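# Put the pencil flat in the organiser tray's long lane

## Task

Place the pencil in the organiser tray's long lane so it rests flat on that lane's floor. Then release it and withdraw both hands so that neither is above, inside or in contact with the tray. The stack bin and the workbench riser must still be upright at the end.

## Robot and tools

ROBOT. Two arms, left_arm and right_arm, each ending in a five-finger hand. right_arm has a right hand; left_arm has its mirror image. Calibrated base positions in the scene frame: left_arm (-0.008, +0.294, 0) m, right_arm (-0.037, -0.275, 0) m, each turned only a fraction of a degree about z. A camera stand sits behind the arms. Cameras: cam_high, cam_low, cam_left_wrist, cam_right_wrist, each 672x504 and returned in that order.

FRAMES. Scene frame: origin at table-top height, midway between the nominal bases; +x points out over the table, +z up, and left_arm is on the +y side. Image sides do not follow these names. The table and fixed cameras use the scene frame. Each arm reports its hand pose in its own base frame. Pose offsets are taken along the axes of that arm's current Hand target.

HAND POINT. This point sits 0.05 m in front of the palm and 0.15 m out from the wrist mounting face. Its +z runs along the straightened fingers, and its +y points out of the palm. On the right hand +x runs across the palm away from the thumb; on the left hand +x points toward the thumb. Straight fingertips reach 0.06 to 0.07 m past the point along +z, and the finger centre lines lie 0.06 m behind it along -y. A wrist bracket on the little-finger side reaches 0.10 m across the palm and can strike objects.

ROW LAYOUT. Every row has 28 numbers, each between -1 and 1, and both arms are always included. Numbers 1-14 are left_arm: dx, dy, dz, rx, ry, rz, then thumb_turn, thumb_bend, index, middle, ring, little, force_limit, speed. Numbers 15-28 are right_arm in the same order. The six pose numbers are an offset, not a pose. They are measured from the arm's Hand target as it stood when the action or move began, along that target's own axes. 1.0 equals 0.6 m of travel or 180 degrees of turn, and rx, ry, rz together form one rotation vector. Each row counts from that starting target, never from the previous row, so sending the same offset again moves the hand further. Sending six zeros re-requests the present Hand target. Per control step, the commanded orientation is clipped to within 40 degrees of the measured one.

HAND NUMBERS. These are absolute targets: -1 is open and +1 is closed. thumb_turn at -1 puts the thumb beside the palm and at +1 opposite the fingers; thumb_bend runs from straight to fully bent. force_limit maps linearly from about 0 N at -1 to 10 N at +1; the two thumb motors go to 15 N. speed rises from almost zero at -1 to full speed at +0.48 and stays full up to +1; a full stroke at full speed takes 0.49 s. For a soft grip, close at speed -0.94 or slower. With the thumb opposed, the hand can close on objects about 0.035 to 0.065 m thick, or on a handle down to about 0.025 m. No value means 'leave unchanged', so to keep a hand as it is, resend the last eight numbers you actually sent for it. If nothing has been sent yet, use its hand_measured followed by hand_force_limit and hand_speed. To squeeze harder, raise force_limit and also send a target more closed than hand_measured. To loosen, send a target more open than hand_measured.

TOOLS.
execute_actions(actions, cameras): actions is a list of actions. Each action is a table of up to 15 rows, one row per 1/30 s; a shorter table keeps repeating its last row. An empty list returns the state plus images. cameras is a list of names, ["all"] for all, or [] for none.
move(target, speed, blend, blocking, cameras): target is one 28-number row or a list of up to 15 rows. Every row is an offset from the same starting Hand targets. The hands travel in straight lines and all finish together, within at most 10 s. speed is the path top speed in m/s, from 0.002 to 4.3, default 0.25; turning is capped at twice that in rad/s. It can be one value or one per target. blend, in metres, rounds the corners of a list; 0 means a full stop at each point. blocking=false returns after about 0.5 s while the motion continues. Paths do not avoid obstacles or the other arm. Route around an arm's own base rather than close past it.
wait(seconds 0-10, cameras): lets time pass with the last commands held. stop(cameras): brakes a running move to rest.
zoom_image(camera, region): region is [x0, y0, x1, y1] in pixels of that camera's newest image, at most 504 wide and 504 high.
show_instructions(): displays the reference pages. finished_scene(scene=1): ends the scene for good.

RESULTS. Each arm reports end_effector_position in metres and end_effector_quat_wxyz, both in its base frame. It also reports Hand target (the last command after clipping, which the next offsets start from), joint positions, velocities and torques, plus hand_measured, hand_stopped_by (moving, target, force, stalled, fault) and hand_load_n (positive when the finger is pushed open), all in motor order. A move adds a 'move:' line giving its ending (done, off_target, moving, held, fault) and any limits, such as paced or held. Hands often come to rest 1 to 3 cm below their targets, sometimes 5 cm, without touching anything. To close that gap, send the remaining distance as a fresh offset. A grip that has been lost shows up as hand_load_n dropping toward 0.

AVOID. Dropping the pencil or releasing it while it moves. Knocking over the stack bin or the riser. Letting anything leave the table. Striking fixed or heavy items, or moving fast into contact. Arms touching or pressing each other, including one hand closing on the other's fingers. Overloading fingers. Long stretched or loaded holds: they heat the motors, shown by a MOTOR HOT line, and an OVER-TEMPERATURE FAULT drops the arm for 30 s or more. Loose objects may occasionally be nudged by outside pushes.

Each tool is called after "Call:" as a command line: name --argument value for each argument, lists and objects as JSON in quotes; but a table of rows of numbers goes row by row, as --pt "numbers of a row", without its own name.

Reference images:

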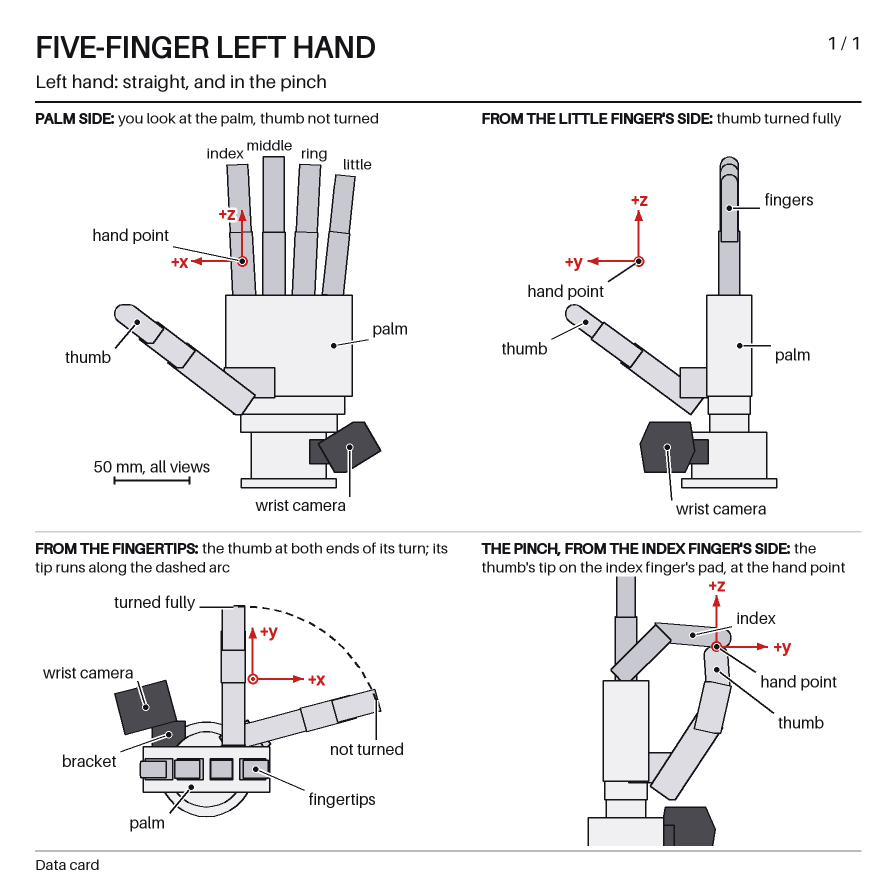

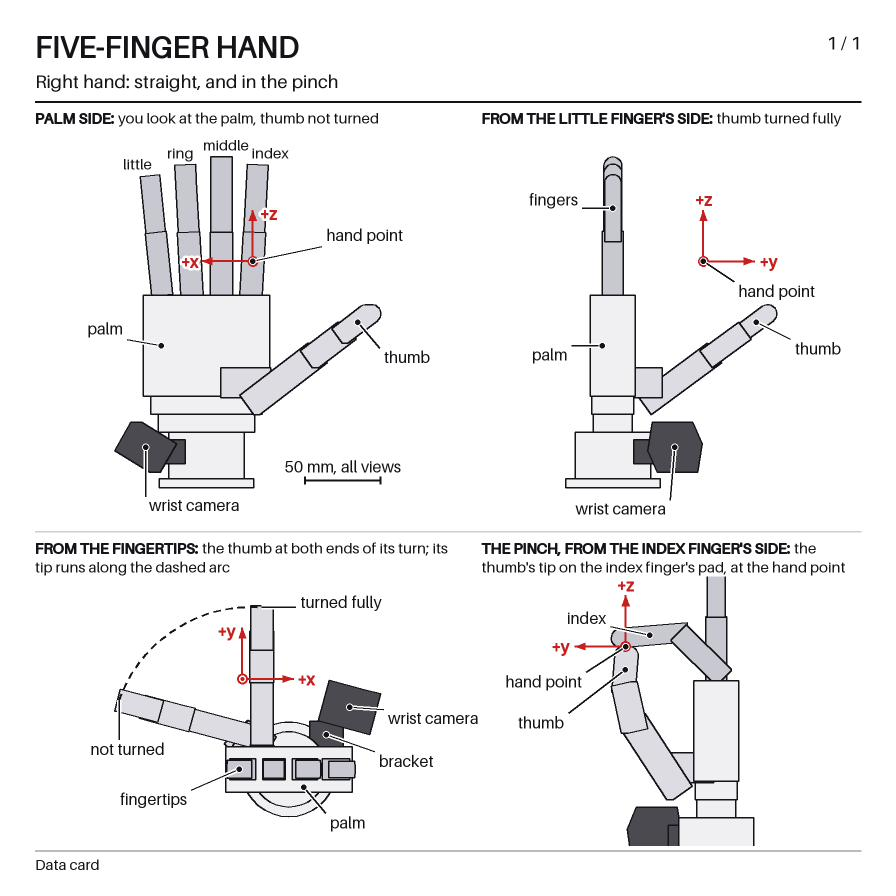

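## Session

Call:
execute_actions --actions '[]'

Scene clock: 0.00 s.
left_arm: end_effector_position=(+0.2716, +0.0350, +0.2808) hand_measured=(-1.000, -1.000, -1.000, -1.000, -1.000, -1.000) hand_load_n=(+0.0, +0.0, +0.0, +0.0, +0.0, +0.0) hand_stopped_by=(target, target, target, target, target, target) hand_force_limit=0.00 hand_speed=-0.80 end_effector_quat_wxyz=(+0.028, -0.127, +0.984, -0.124) | right_arm: end_effector_position=(+0.2800, -0.1326, +0.2213) hand_measured=(-1.000, -1.000, -1.000, -1.000, -1.000, -1.000) hand_load_n=(+0.0, +0.0, +0.0, +0.0, +0.0, +0.0) hand_stopped_by=(target, target, target, target, target, target) hand_force_limit=0.00 hand_speed=-0.80 end_effector_quat_wxyz=(+0.007, +0.840, -0.541, -0.040)
Joint positions: left_arm=[0.11 1.122 1.272 -1.659 0.248 1.417] | right_arm=[-0.373 1.374 1.29 -1.569 -0.003 -0.8]
Joint velocities: within noise
Joint torques (N m): no reading
Heat: left arm: hottest shoulder 35 °C; right arm: hottest waist 34 °C.
Hand target: left_arm +0.2767, +0.0356, +0.2888; +0.040, -0.125, +0.983, -0.125 | right_arm +0.2861, -0.1350, +0.2289; +0.004, +0.841, -0.541, -0.028

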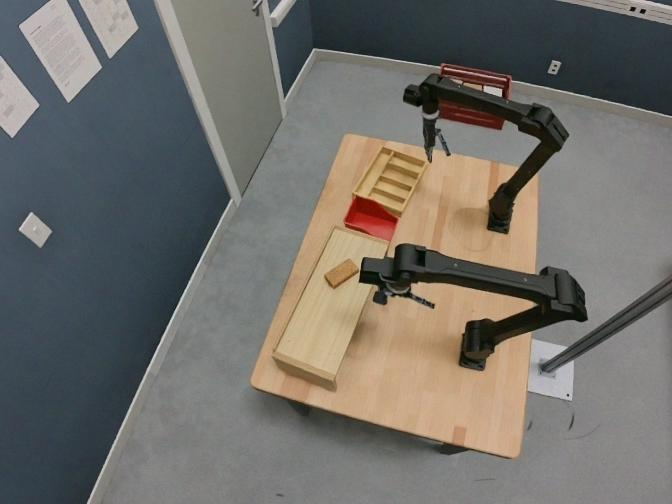

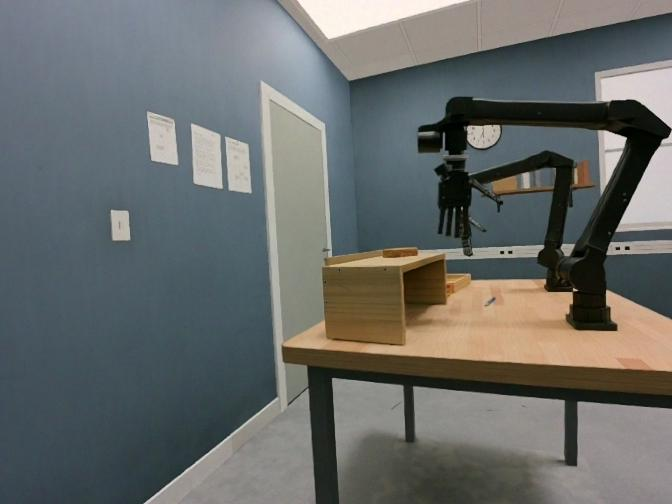

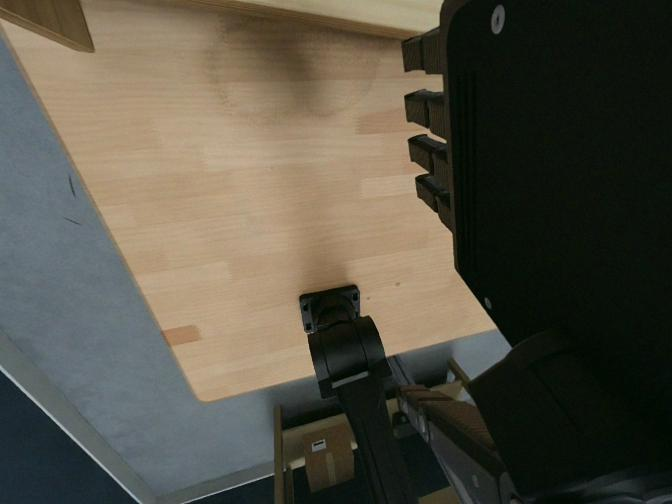

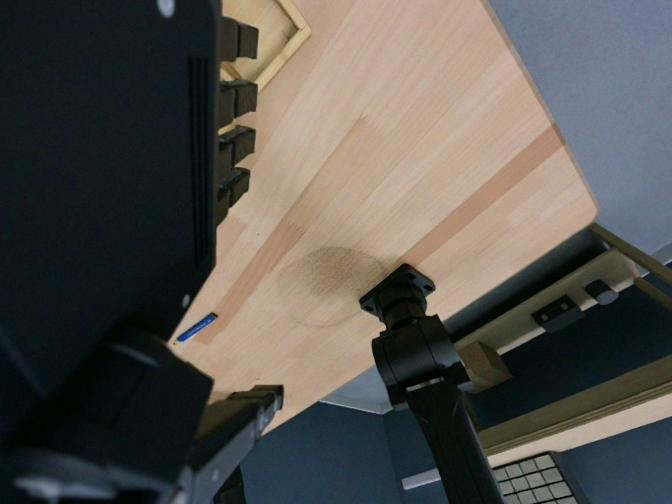

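Call:
zoom_image --camera "cam_high" --region '[260, 120, 560, 345]'

Call:
zoom_image --camera "cam_low" --region '[300, 200, 636, 368]'

Call:
zoom_image --camera "cam_right_wrist" --region '[100, 200, 400, 425]'

Scaled by 1.680.

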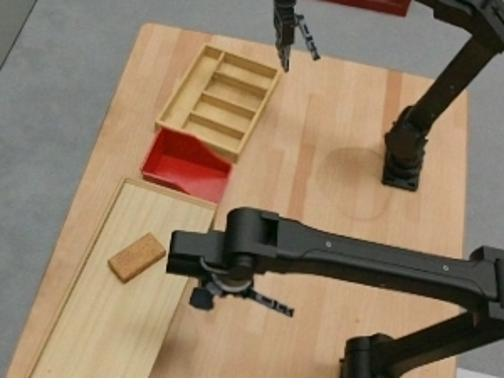

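Scaled by 1.500.

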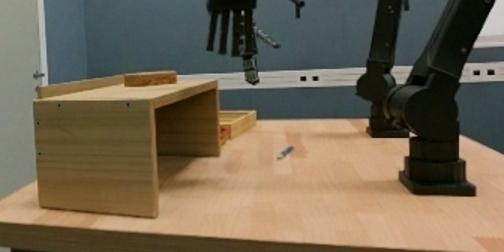

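Scaled by 1.680.

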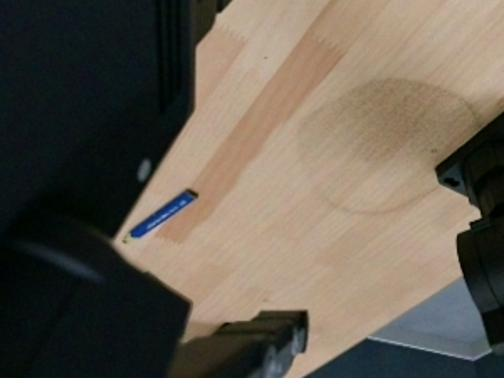

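Call:
move --target '[0.179,0.372,-0.159,-0.016,-0.085,-0.321,-1,-1,-1,-1,-1,-1,0,-0.8,0,0,0,0,0,0,-1,-1,-1,-1,-1,-1,0,-0.8]' --cameras '["all"]'

Scene clock: 4.40 s.
left_arm: end_effector_position=(+0.1079, +0.2321, +0.3002) hand_measured=(-1.000, -1.000, -1.000, -1.000, -1.000, -1.000) hand_load_n=(+0.0, +0.0, +0.0, +0.0, +0.0, +0.5) hand_stopped_by=(target, target, target, target, target, target) hand_force_limit=0.00 hand_speed=-0.80 end_effector_quat_wxyz=(+0.100, -0.600, +0.790, -0.079) | right_arm: end_effector_position=(+0.2800, -0.1326, +0.2213) hand_measured=(-1.000, -1.000, -1.000, -1.000, -1.000, -1.000) hand_load_n=(+0.0, +0.0, +0.0, +0.0, +0.0, +0.0) hand_stopped_by=(target, target, target, target, target, target) hand_force_limit=0.00 hand_speed=-0.80 end_effector_quat_wxyz=(+0.007, +0.840, -0.541, -0.040)
Joint positions: left_arm=[1.11 1.056 1.28 -1.682 0.231 1.37] | right_arm=[-0.373 1.374 1.29 -1.569 -0.003 -0.8]
Joint torques (N m): left_arm=[-0.03 -1.61 13.81 -0.09 0.19 -0.13] | right_arm=[-1.55 -7.12 10.24 0.42 0.04 0.05]
Heat: left arm: hottest shoulder 35 °C; right arm: hottest elbow 35 °C.
Hand target: left_arm +0.1097, +0.2397, +0.3189; +0.097, -0.599, +0.790, -0.088 | right_arm +0.2861, -0.1350, +0.2289; +0.004, +0.841, -0.541, -0.028
Off the commanded pose: left_arm 0.020 m, 1 deg | right_arm 0.010 m, 1 deg.
joint sent to its limit (left arm) — joint 4 (wrist pitch), lower limit. The joint targets are off in orientation, not in position.
move: off_target (left_arm)

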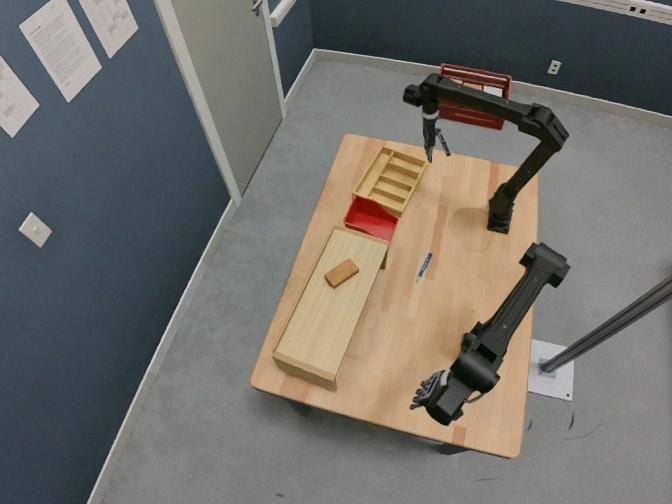

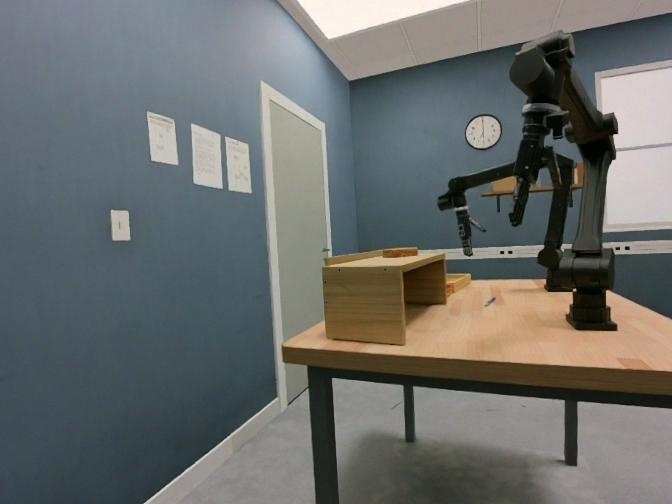

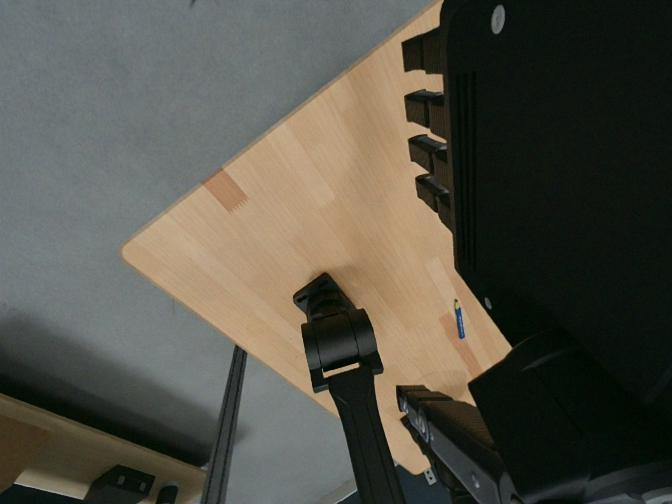

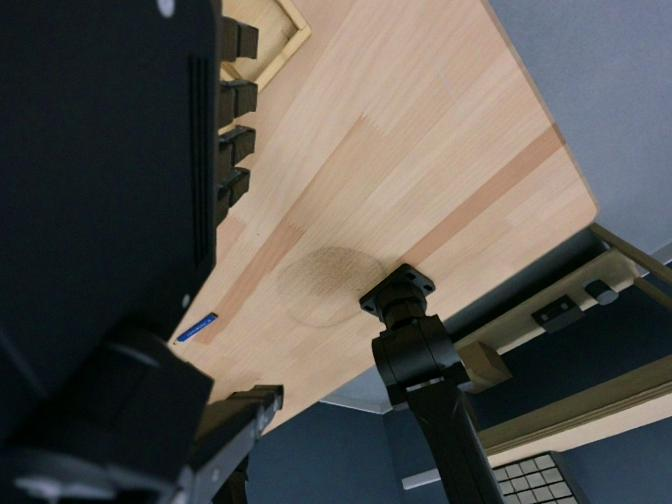

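Call:
zoom_image --camera "cam_high" --region '[330, 120, 550, 300]'

Call:
zoom_image --camera "cam_high" --region '[330, 130, 450, 230]'

Call:
zoom_image --camera "cam_high" --region '[390, 235, 470, 295]'

Scaled by 2.291.

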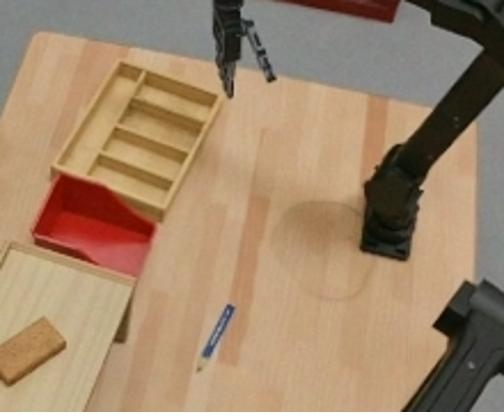

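Scaled by 4.200.

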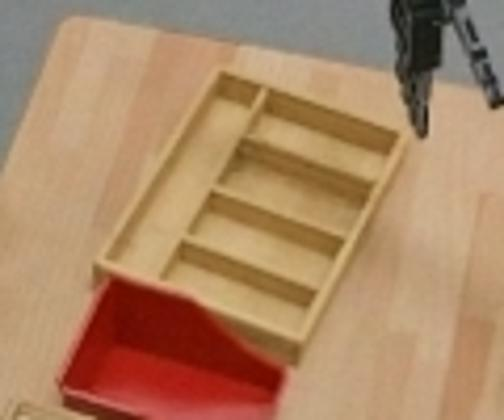

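Scaled by 6.300.

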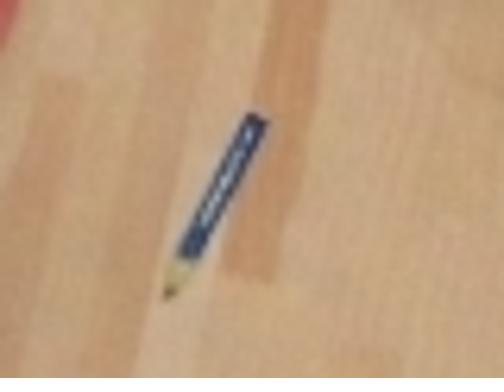

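Call:
move --target '[0,0,0,0,0,0,-1,-1,-1,-1,-1,-1,0,-0.8,-0.634,-0.237,0.1505,0.283,0.1006,0.1937,1,-1,0,0,1,1,-0.5,0]' --cameras '["all"]' --speed 0.3

Scene clock: 12.73 s.
left_arm: end_effector_position=(+0.1079, +0.2321, +0.3002) hand_measured=(-1.000, -1.000, -1.000, -1.000, -1.000, -1.000) hand_load_n=(+0.0, +0.0, +0.0, +0.0, +0.0, +0.0) hand_stopped_by=(target, target, target, target, target, target) hand_force_limit=0.00 hand_speed=-0.80 end_effector_quat_wxyz=(+0.100, -0.600, +0.790, -0.079) | right_arm: end_effector_position=(+0.2468, +0.2546, +0.1311) hand_measured=(+1.000, -1.000, +0.000, +0.000, +1.000, +1.000) hand_load_n=(+0.0, +0.0, +0.0, +0.0, +0.0, +0.0) hand_stopped_by=(target, target, target, target, target, target) hand_force_limit=-0.50 hand_speed=0.00 end_effector_quat_wxyz=(+0.246, -0.570, +0.708, -0.338)
Joint positions: left_arm=[1.11 1.056 1.28 -1.682 0.231 1.37] | right_arm=[1.084 1.097 0.77 -0.992 0.834 1.187]
Joint torques (N m): left_arm=[0.09 -1.55 13.85 -0.13 0.2 -0.13] | right_arm=[-1.03 -1.85 12.82 0.5 0.88 0.17]
Heat: left arm: hottest shoulder 35 °C; right arm: hottest elbow 36 °C.
Hand target: left_arm +0.1097, +0.2397, +0.3189; +0.097, -0.599, +0.790, -0.088 | right_arm +0.2536, +0.2720, +0.1495; +0.262, -0.561, +0.712, -0.332
Off the commanded pose: left_arm 0.020 m, 1 deg | right_arm 0.026 m, 2 deg.
joint sent to its limit (left arm) — joint 4 (wrist pitch), lower limit. The joint targets are off in orientation, not in position.
move: off_target (left_arm, right_arm)

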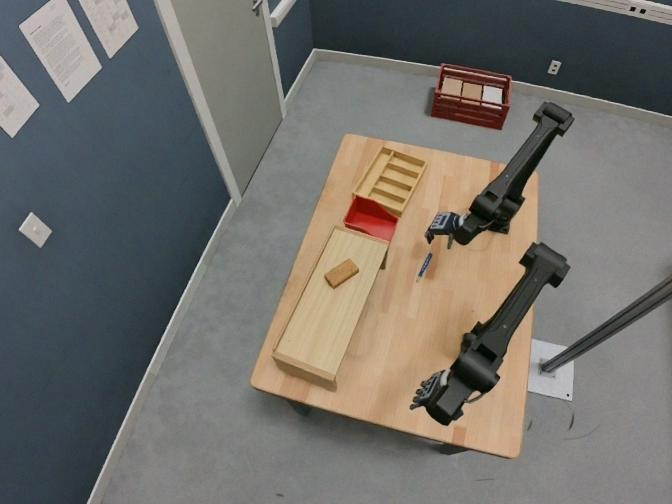

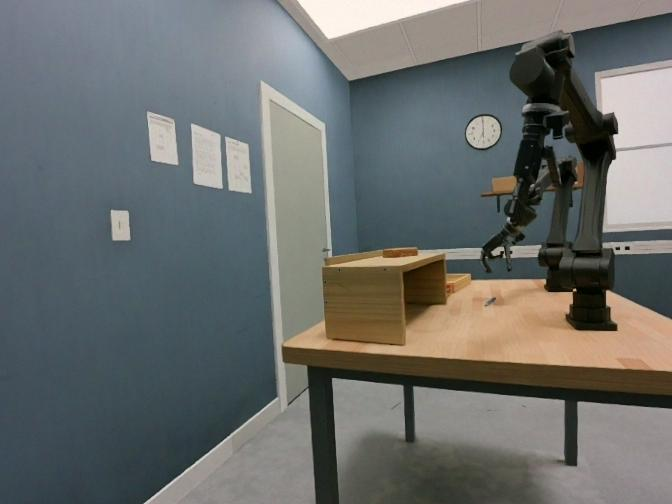

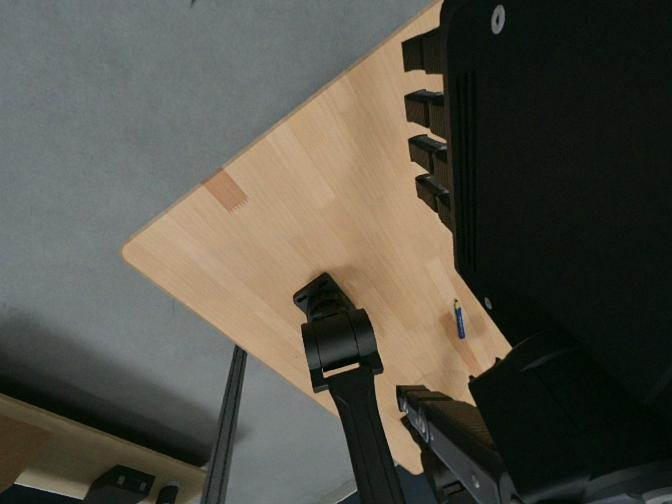

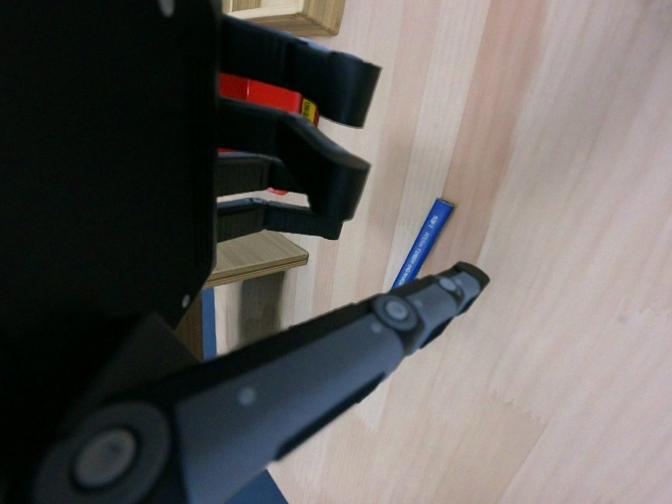

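Call:
move --target '[0,0,0,0,0,0,-1,-1,-1,-1,-1,-1,0,-0.8,0,0,0,0,0,0,1,-0.32,0.3,0.3,1,1,-0.7,-0.5]' --cameras '["cam_right_wrist","cam_low"]'

Scene clock: 14.23 s.
left_arm: end_effector_position=(+0.1079, +0.2321, +0.3002) hand_measured=(-1.000, -1.000, -1.000, -1.000, -1.000, -1.000) hand_load_n=(+0.0, +0.0, +0.0, +0.0, +0.0, +0.0) hand_stopped_by=(target, target, target, target, target, target) hand_force_limit=0.00 hand_speed=-0.80 end_effector_quat_wxyz=(+0.100, -0.600, +0.790, -0.079) | right_arm: end_effector_position=(+0.2468, +0.2546, +0.1311) hand_measured=(+1.000, -0.324, +0.300, +0.300, +1.000, +1.000) hand_load_n=(+0.5, +4.0, +0.0, +0.5, +0.0, +0.0) hand_stopped_by=(target, force, target, target, target, target) hand_force_limit=-0.70 hand_speed=-0.50 end_effector_quat_wxyz=(+0.246, -0.569, +0.708, -0.338)
Joint positions: left_arm=[1.11 1.056 1.28 -1.682 0.231 1.37] | right_arm=[1.084 1.097 0.77 -0.992 0.835 1.189]
Joint torques (N m): left_arm=[0.15 -1.73 13.86 -0.05 0.21 -0.13] | right_arm=[-0.97 -1.85 12.83 0.5 0.87 0.15]
Heat: left arm: hottest shoulder 35 °C; right arm: hottest elbow 36 °C.
Hand target: left_arm +0.1097, +0.2397, +0.3189; +0.097, -0.599, +0.790, -0.088 | right_arm +0.2536, +0.2720, +0.1495; +0.262, -0.561, +0.712, -0.332
Off the commanded pose: left_arm 0.020 m, 1 deg | right_arm 0.026 m, 2 deg.
joint sent to its limit (left arm) — joint 4 (wrist pitch), lower limit. The joint targets are off in orientation, not in position.
move: off_target (left_arm, right_arm)
Images, in order (width x height): cam_low 672x504, cam_right_wrist 672x504.

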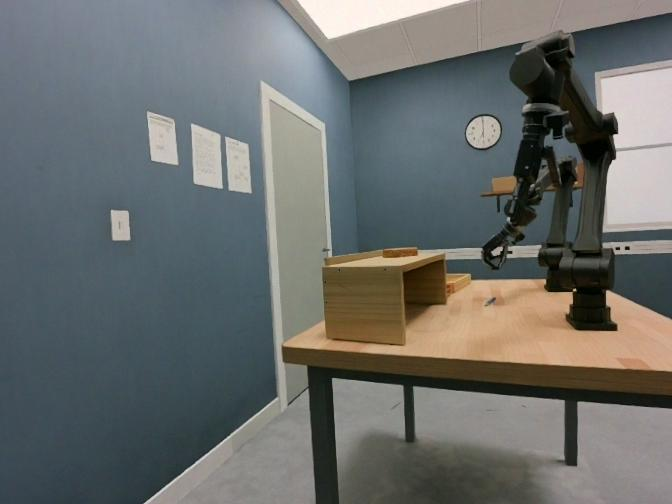

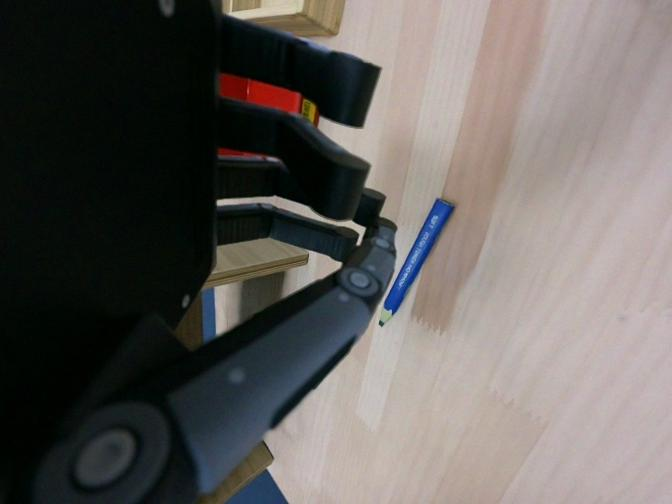

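Call:
zoom_image --camera "cam_right_wrist" --region '[200, 100, 500, 400]'

Call:
zoom_image --camera "cam_low" --region '[440, 160, 600, 320]'

Scaled by 1.680.

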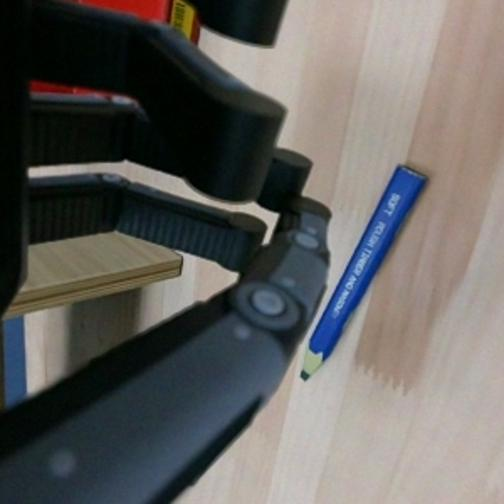

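Scaled by 3.150.

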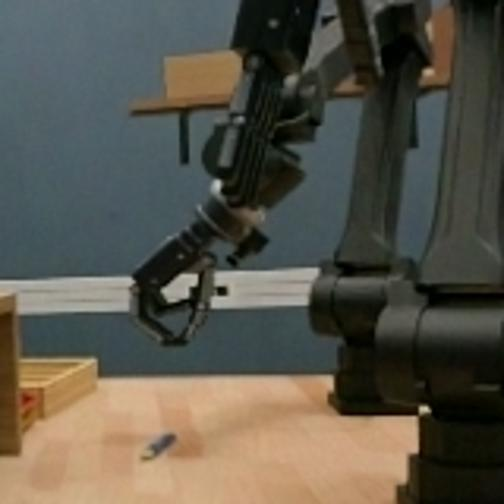

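Call:
move --target '[0,0,0,0,0,0,-1,-1,-1,-1,-1,-1,0,-0.8,-0.1,-0.0045,0.083,0,0,0,1,-0.8,0.1,0.1,1,1,-0.5,0]' --cameras '["cam_high","cam_right_wrist","cam_low"]'

Call:
zoom_image --camera "cam_high" --region '[370, 200, 520, 310]'

Call:
zoom_image --camera "cam_low" --region '[440, 200, 590, 340]'

Scene clock: 18.47 s.
left_arm: end_effector_position=(+0.1079, +0.2321, +0.3002) hand_measured=(-1.000, -1.000, -1.000, -1.000, -1.000, -1.000) hand_load_n=(+0.0, +0.0, +0.0, +0.0, +0.0, +0.0) hand_stopped_by=(target, target, target, target, target, target) hand_force_limit=0.00 hand_speed=-0.80 end_effector_quat_wxyz=(+0.100, -0.600, +0.790, -0.079) | right_arm: end_effector_position=(+0.2920, +0.3026, +0.1032) hand_measured=(+1.000, -0.800, +0.100, +0.100, +1.000, +1.000) hand_load_n=(+0.0, +0.0, +0.0, +0.0, +0.0, +0.0) hand_stopped_by=(target, target, target, target, target, target) hand_force_limit=-0.50 hand_speed=0.00 end_effector_quat_wxyz=(+0.244, -0.569, +0.709, -0.338)
Joint positions: left_arm=[1.11 1.056 1.28 -1.682 0.231 1.37] | right_arm=[1.035 1.309 0.858 -0.824 0.821 1.124]
Joint torques (N m): left_arm=[0.03 -1.67 13.83 -0.09 0.21 -0.13] | right_arm=[-2.14 -4.37 12.3 1.39 0.65 -0.1]
Heat: left arm: hottest shoulder 35 °C; right arm: hottest elbow 36 °C.
Hand target: left_arm +0.1097, +0.2397, +0.3189; +0.097, -0.599, +0.790, -0.088 | right_arm +0.3064, +0.3210, +0.1195; +0.261, -0.561, +0.712, -0.332
Off the commanded pose: left_arm 0.020 m, 1 deg | right_arm 0.029 m, 2 deg.
joint sent to its limit (left arm) — joint 4 (wrist pitch), lower limit. The joint targets are off in orientation, not in position.
move: off_target (left_arm, right_arm)
Images, in order (width x height): cam_high 672x504, cam_low 672x504, cam_right_wrist 672x504.

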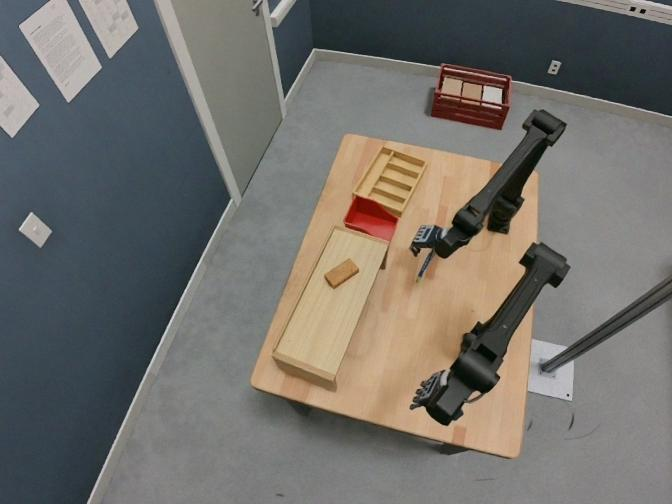

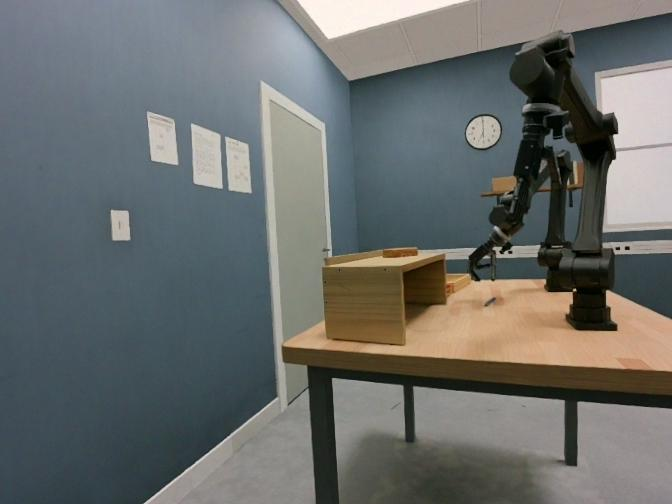

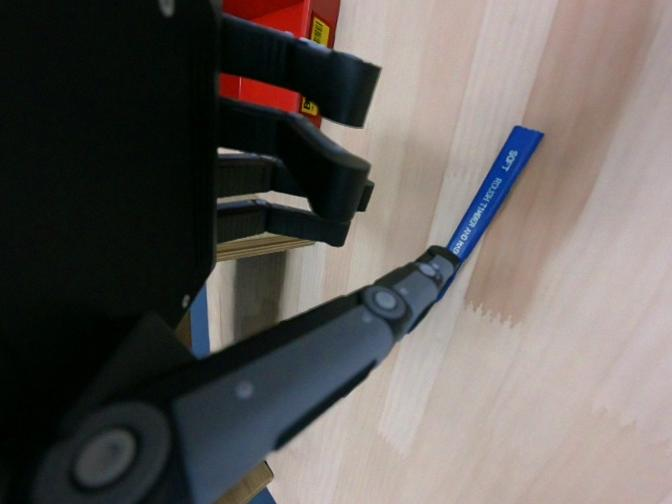

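Scaled by 3.360.

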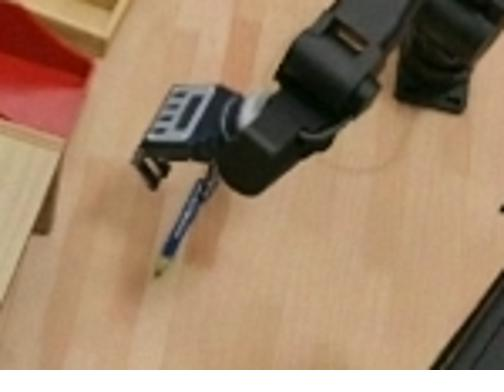

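Scaled by 3.360.

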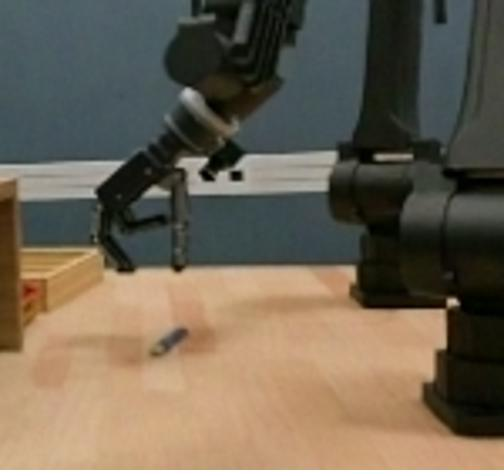

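Call:
move --target '[0,0,0,0,0,0,-1,-1,-1,-1,-1,-1,0,-0.8,0,0.0574,0.0482,0,0,0,1,-0.8,0.1,0.1,1,1,-0.5,0]' --cameras '["cam_high","cam_right_wrist","cam_low"]'

Call:
zoom_image --camera "cam_high" --region '[370, 200, 520, 310]'

Call:
zoom_image --camera "cam_low" --region '[440, 220, 560, 320]'

Scene clock: 20.70 s.
left_arm: end_effector_position=(+0.1079, +0.2321, +0.3002) hand_measured=(-1.000, -1.000, -1.000, -1.000, -1.000, -1.000) hand_load_n=(+0.0, +0.0, -0.5, +0.0, +0.0, +0.0) hand_stopped_by=(target, target, target, target, target, target) hand_force_limit=0.00 hand_speed=-0.80 end_effector_quat_wxyz=(+0.100, -0.600, +0.790, -0.079) | right_arm: end_effector_position=(+0.3037, +0.3224, +0.0801) hand_measured=(+1.000, -0.800, +0.100, +0.100, +1.000, +1.000) hand_load_n=(+0.0, +0.0, +0.0, +0.0, +0.0, +0.0) hand_stopped_by=(target, target, target, target, target, target) hand_force_limit=-0.50 hand_speed=0.00 end_effector_quat_wxyz=(+0.265, -0.559, +0.713, -0.330)
Joint positions: left_arm=[1.11 1.056 1.28 -1.682 0.231 1.37] | right_arm=[1.034 1.376 0.841 -0.688 0.819 1.123]
Joint torques (N m): left_arm=[0.26 -1.67 13.82 -0.06 0.2 -0.13] | right_arm=[-2.14 -5.19 7.34 1.36 0.66 -0.09]
Heat: left arm: hottest shoulder 35 °C; right arm: hottest elbow 37 °C.
Hand target: left_arm +0.1097, +0.2397, +0.3189; +0.097, -0.599, +0.790, -0.088 | right_arm +0.3063, +0.3211, +0.0746; +0.262, -0.561, +0.712, -0.332
Off the commanded pose: left_arm 0.020 m, 1 deg | right_arm 0.006 m, 1 deg.
joint sent to its limit (left arm) — joint 4 (wrist pitch), lower limit. The joint targets are off in orientation, not in position.
move: off_target (left_arm)
Images, in order (width x height): cam_high 672x504, cam_low 672x504, cam_right_wrist 672x504.

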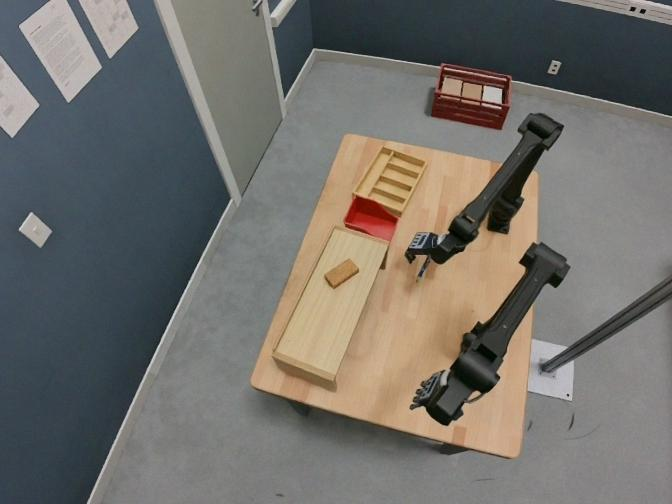

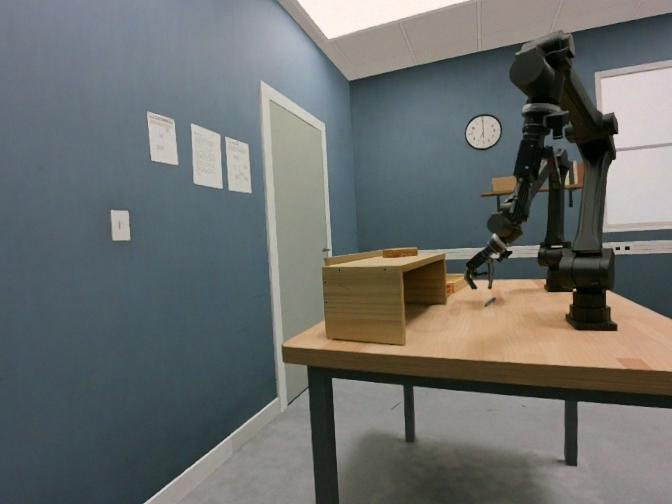

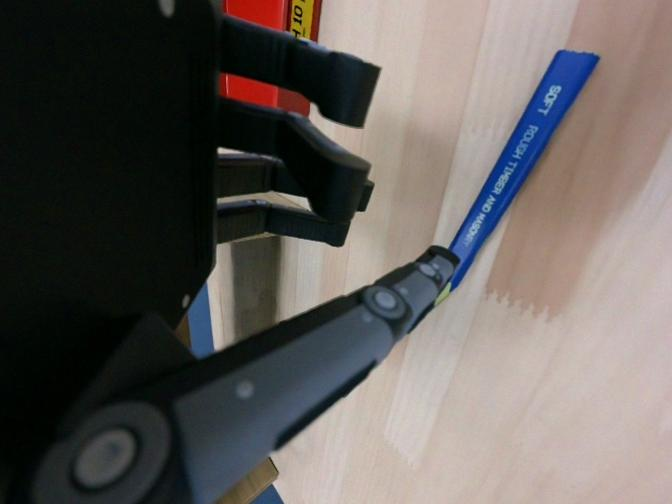

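Scaled by 3.360.

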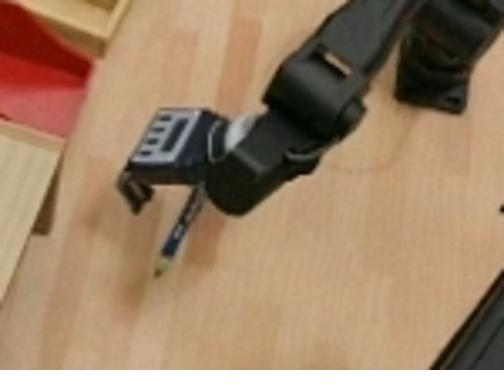

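Scaled by 4.200.

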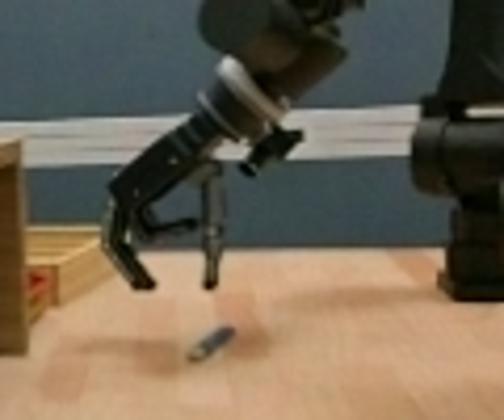

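Call:
move --target '[0,0,0,0,0,0,-1,-1,-1,-1,-1,-1,0,-0.8,0,0.0705,-0.0062,0,0,0,1,-0.8,0.1,0.1,1,1,-0.5,0]' --cameras '["cam_high","cam_right_wrist","cam_low"]' --speed 0.15

Call:
zoom_image --camera "cam_low" --region '[440, 220, 560, 320]'

Scene clock: 23.63 s.
left_arm: end_effector_position=(+0.1079, +0.2321, +0.3002) hand_measured=(-1.000, -1.000, -1.000, -1.000, -1.000, -1.000) hand_load_n=(+0.0, +0.0, +0.0, +0.0, +0.0, +0.0) hand_stopped_by=(target, target, target, target, target, target) hand_force_limit=0.00 hand_speed=-0.80 end_effector_quat_wxyz=(+0.100, -0.600, +0.790, -0.079) | right_arm: end_effector_position=(+0.2774, +0.3253, +0.0493) hand_measured=(+1.000, -0.800, +0.100, +0.100, +1.000, +1.000) hand_load_n=(+0.0, +0.0, +0.0, +0.0, +0.0, +0.5) hand_stopped_by=(target, target, target, target, target, target) hand_force_limit=-0.50 hand_speed=0.00 end_effector_quat_wxyz=(+0.259, -0.565, +0.710, -0.332)
Joint positions: left_arm=[1.11 1.056 1.28 -1.682 0.231 1.37] | right_arm=[1.101 1.418 0.795 -0.681 0.838 1.208]
Joint torques (N m): left_arm=[0.03 -1.55 13.86 -0.08 0.21 -0.13] | right_arm=[-1.14 -5.07 6.87 1.36 0.88 0.16]
Heat: left arm: hottest elbow 36 °C; right arm: hottest elbow 37 °C.
Hand target: left_arm +0.1097, +0.2397, +0.3189; +0.097, -0.599, +0.790, -0.088 | right_arm +0.2771, +0.3281, +0.0446; +0.262, -0.562, +0.712, -0.332
Off the commanded pose: left_arm 0.020 m, 1 deg | right_arm 0.005 m, 1 deg.
joint sent to its limit (left arm) — joint 4 (wrist pitch), lower limit. The joint targets are off in orientation, not in position.
move: off_target (left_arm)
Images, in order (width x height): cam_high 672x504, cam_low 672x504, cam_right_wrist 672x504.

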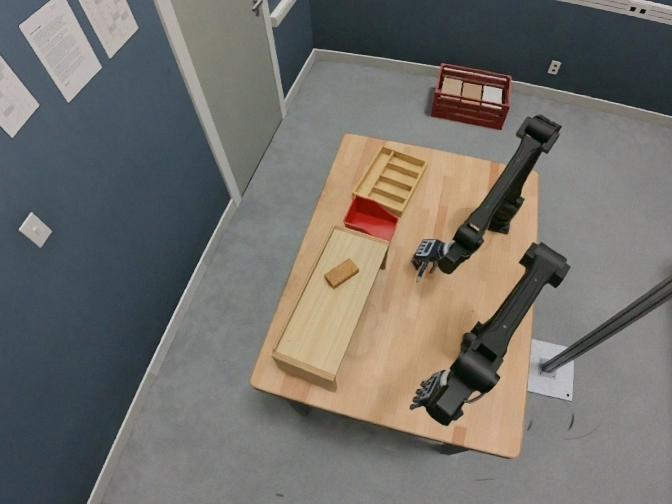

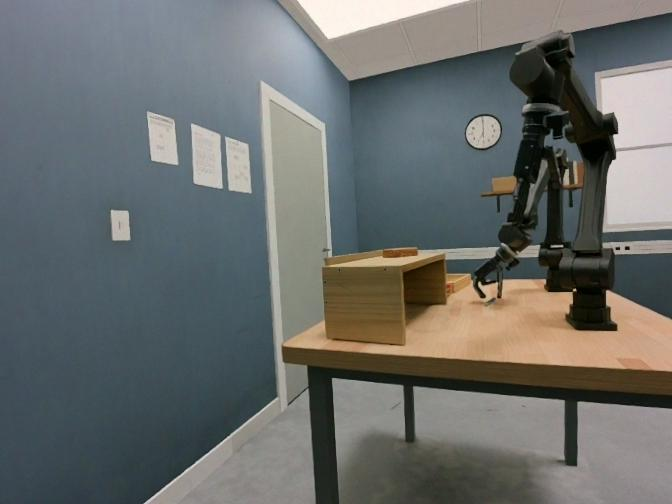

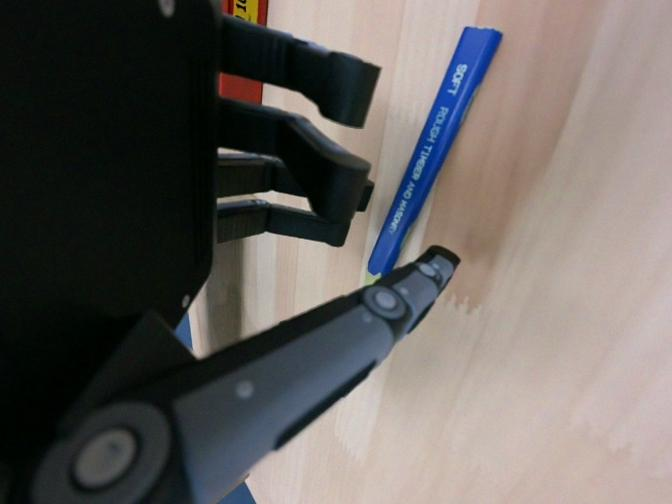

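Scaled by 4.200.

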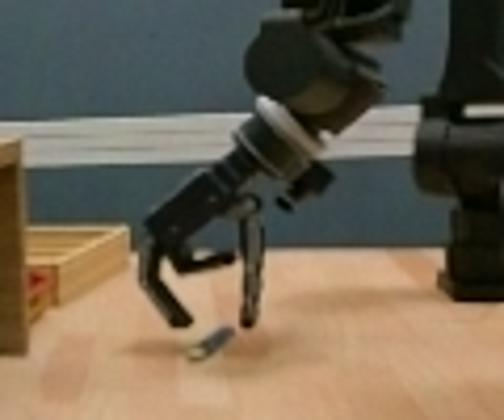

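Call:
zoom_image --camera "cam_high" --region '[390, 220, 480, 290]'

Scaled by 5.600.

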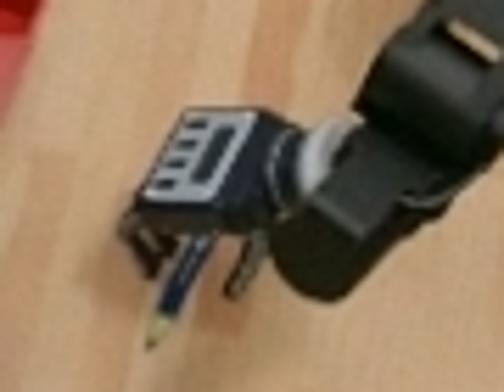

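Call:
move --target '[0,0,0,0,0,0,-1,-1,-1,-1,-1,-1,0,-0.8,0.025,0.0289,0.0242,0,0,0,1,-0.8,0.1,0.1,1,1,-0.5,0]' --cameras '["cam_high","cam_right_wrist","cam_low"]' --speed 0.08

Call:
zoom_image --camera "cam_low" --region '[450, 260, 530, 320]'

Call:
zoom_image --camera "cam_high" --region '[390, 220, 480, 290]'

Scene clock: 25.40 s.
left_arm: end_effector_position=(+0.1079, +0.2321, +0.3002) hand_measured=(-1.000, -1.000, -1.000, -1.000, -1.000, -1.000) hand_load_n=(+0.0, +0.0, +0.0, +0.0, +0.0, +0.0) hand_stopped_by=(target, target, target, target, target, target) hand_force_limit=0.00 hand_speed=-0.80 end_effector_quat_wxyz=(+0.100, -0.600, +0.790, -0.079) | right_arm: end_effector_position=(+0.2734, +0.3159, +0.0316) hand_measured=(+1.000, -0.800, +0.100, +0.100, +1.000, +1.000) hand_load_n=(+0.0, +0.0, +0.0, -7.0, +0.0, +0.0) hand_stopped_by=(target, target, target, target, target, target) hand_force_limit=-0.50 hand_speed=0.00 end_effector_quat_wxyz=(+0.265, -0.561, +0.711, -0.332)
Joint positions: left_arm=[1.11 1.056 1.28 -1.682 0.231 1.37] | right_arm=[1.101 1.422 0.736 -0.605 0.843 1.209]
Joint torques (N m): left_arm=[-0.03 -1.55 13.82 -0.13 0.2 -0.13] | right_arm=[-1.96 -4.48 5.78 1.7 0.57 0.03]
Heat: left arm: hottest elbow 36 °C; right arm: hottest elbow 37 °C.
Hand target: left_arm +0.1097, +0.2397, +0.3189; +0.097, -0.599, +0.790, -0.088 | right_arm +0.2736, +0.3136, +0.0221; +0.262, -0.561, +0.712, -0.332
Off the commanded pose: left_arm 0.020 m, 1 deg | right_arm 0.010 m, 0 deg.
joint sent to its limit (left arm) — joint 4 (wrist pitch), lower limit. The joint targets are off in orientation, not in position.
move: off_target (left_arm)
Images, in order (width x height): cam_high 672x504, cam_low 672x504, cam_right_wrist 672x504.

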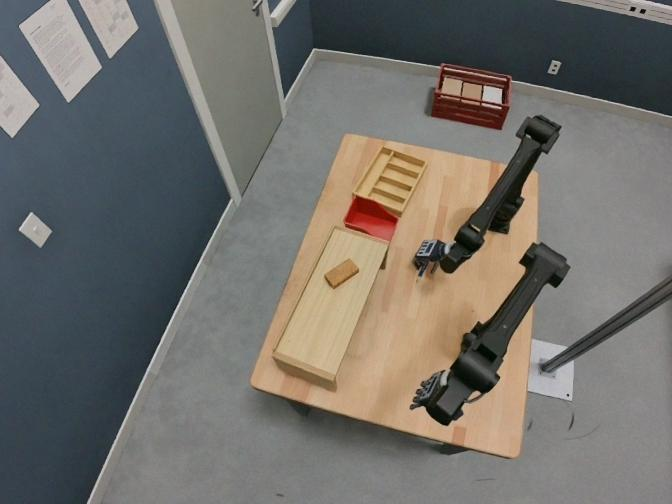

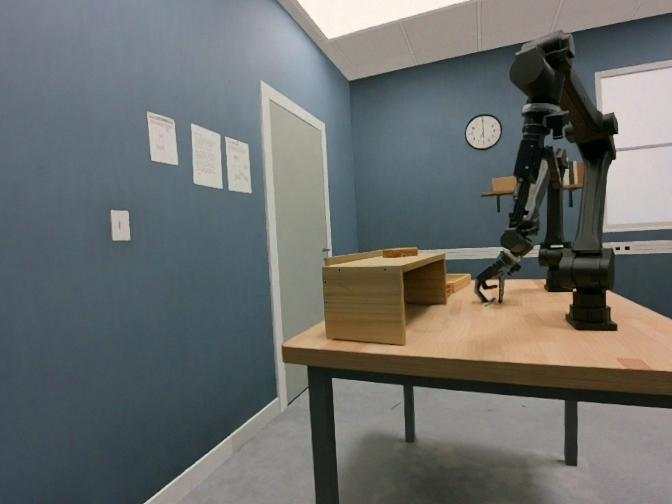

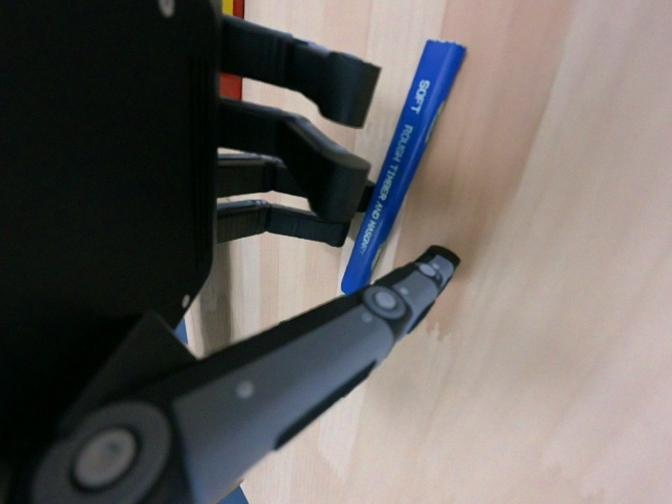

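Scaled by 6.300.

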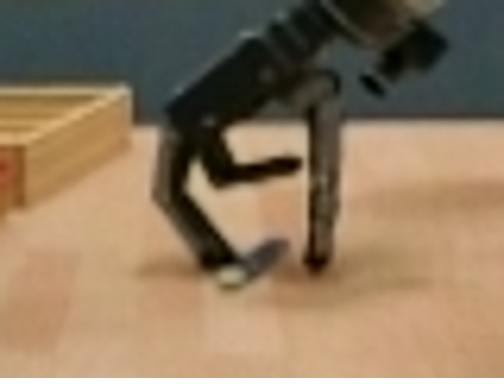

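Scaled by 5.600.

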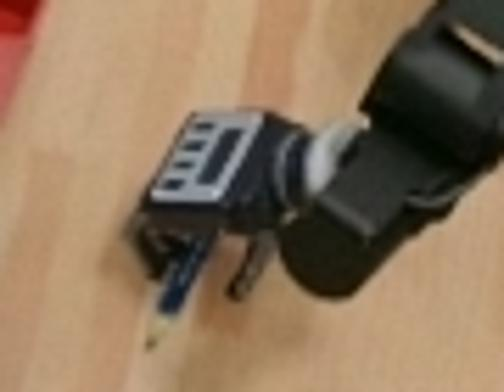

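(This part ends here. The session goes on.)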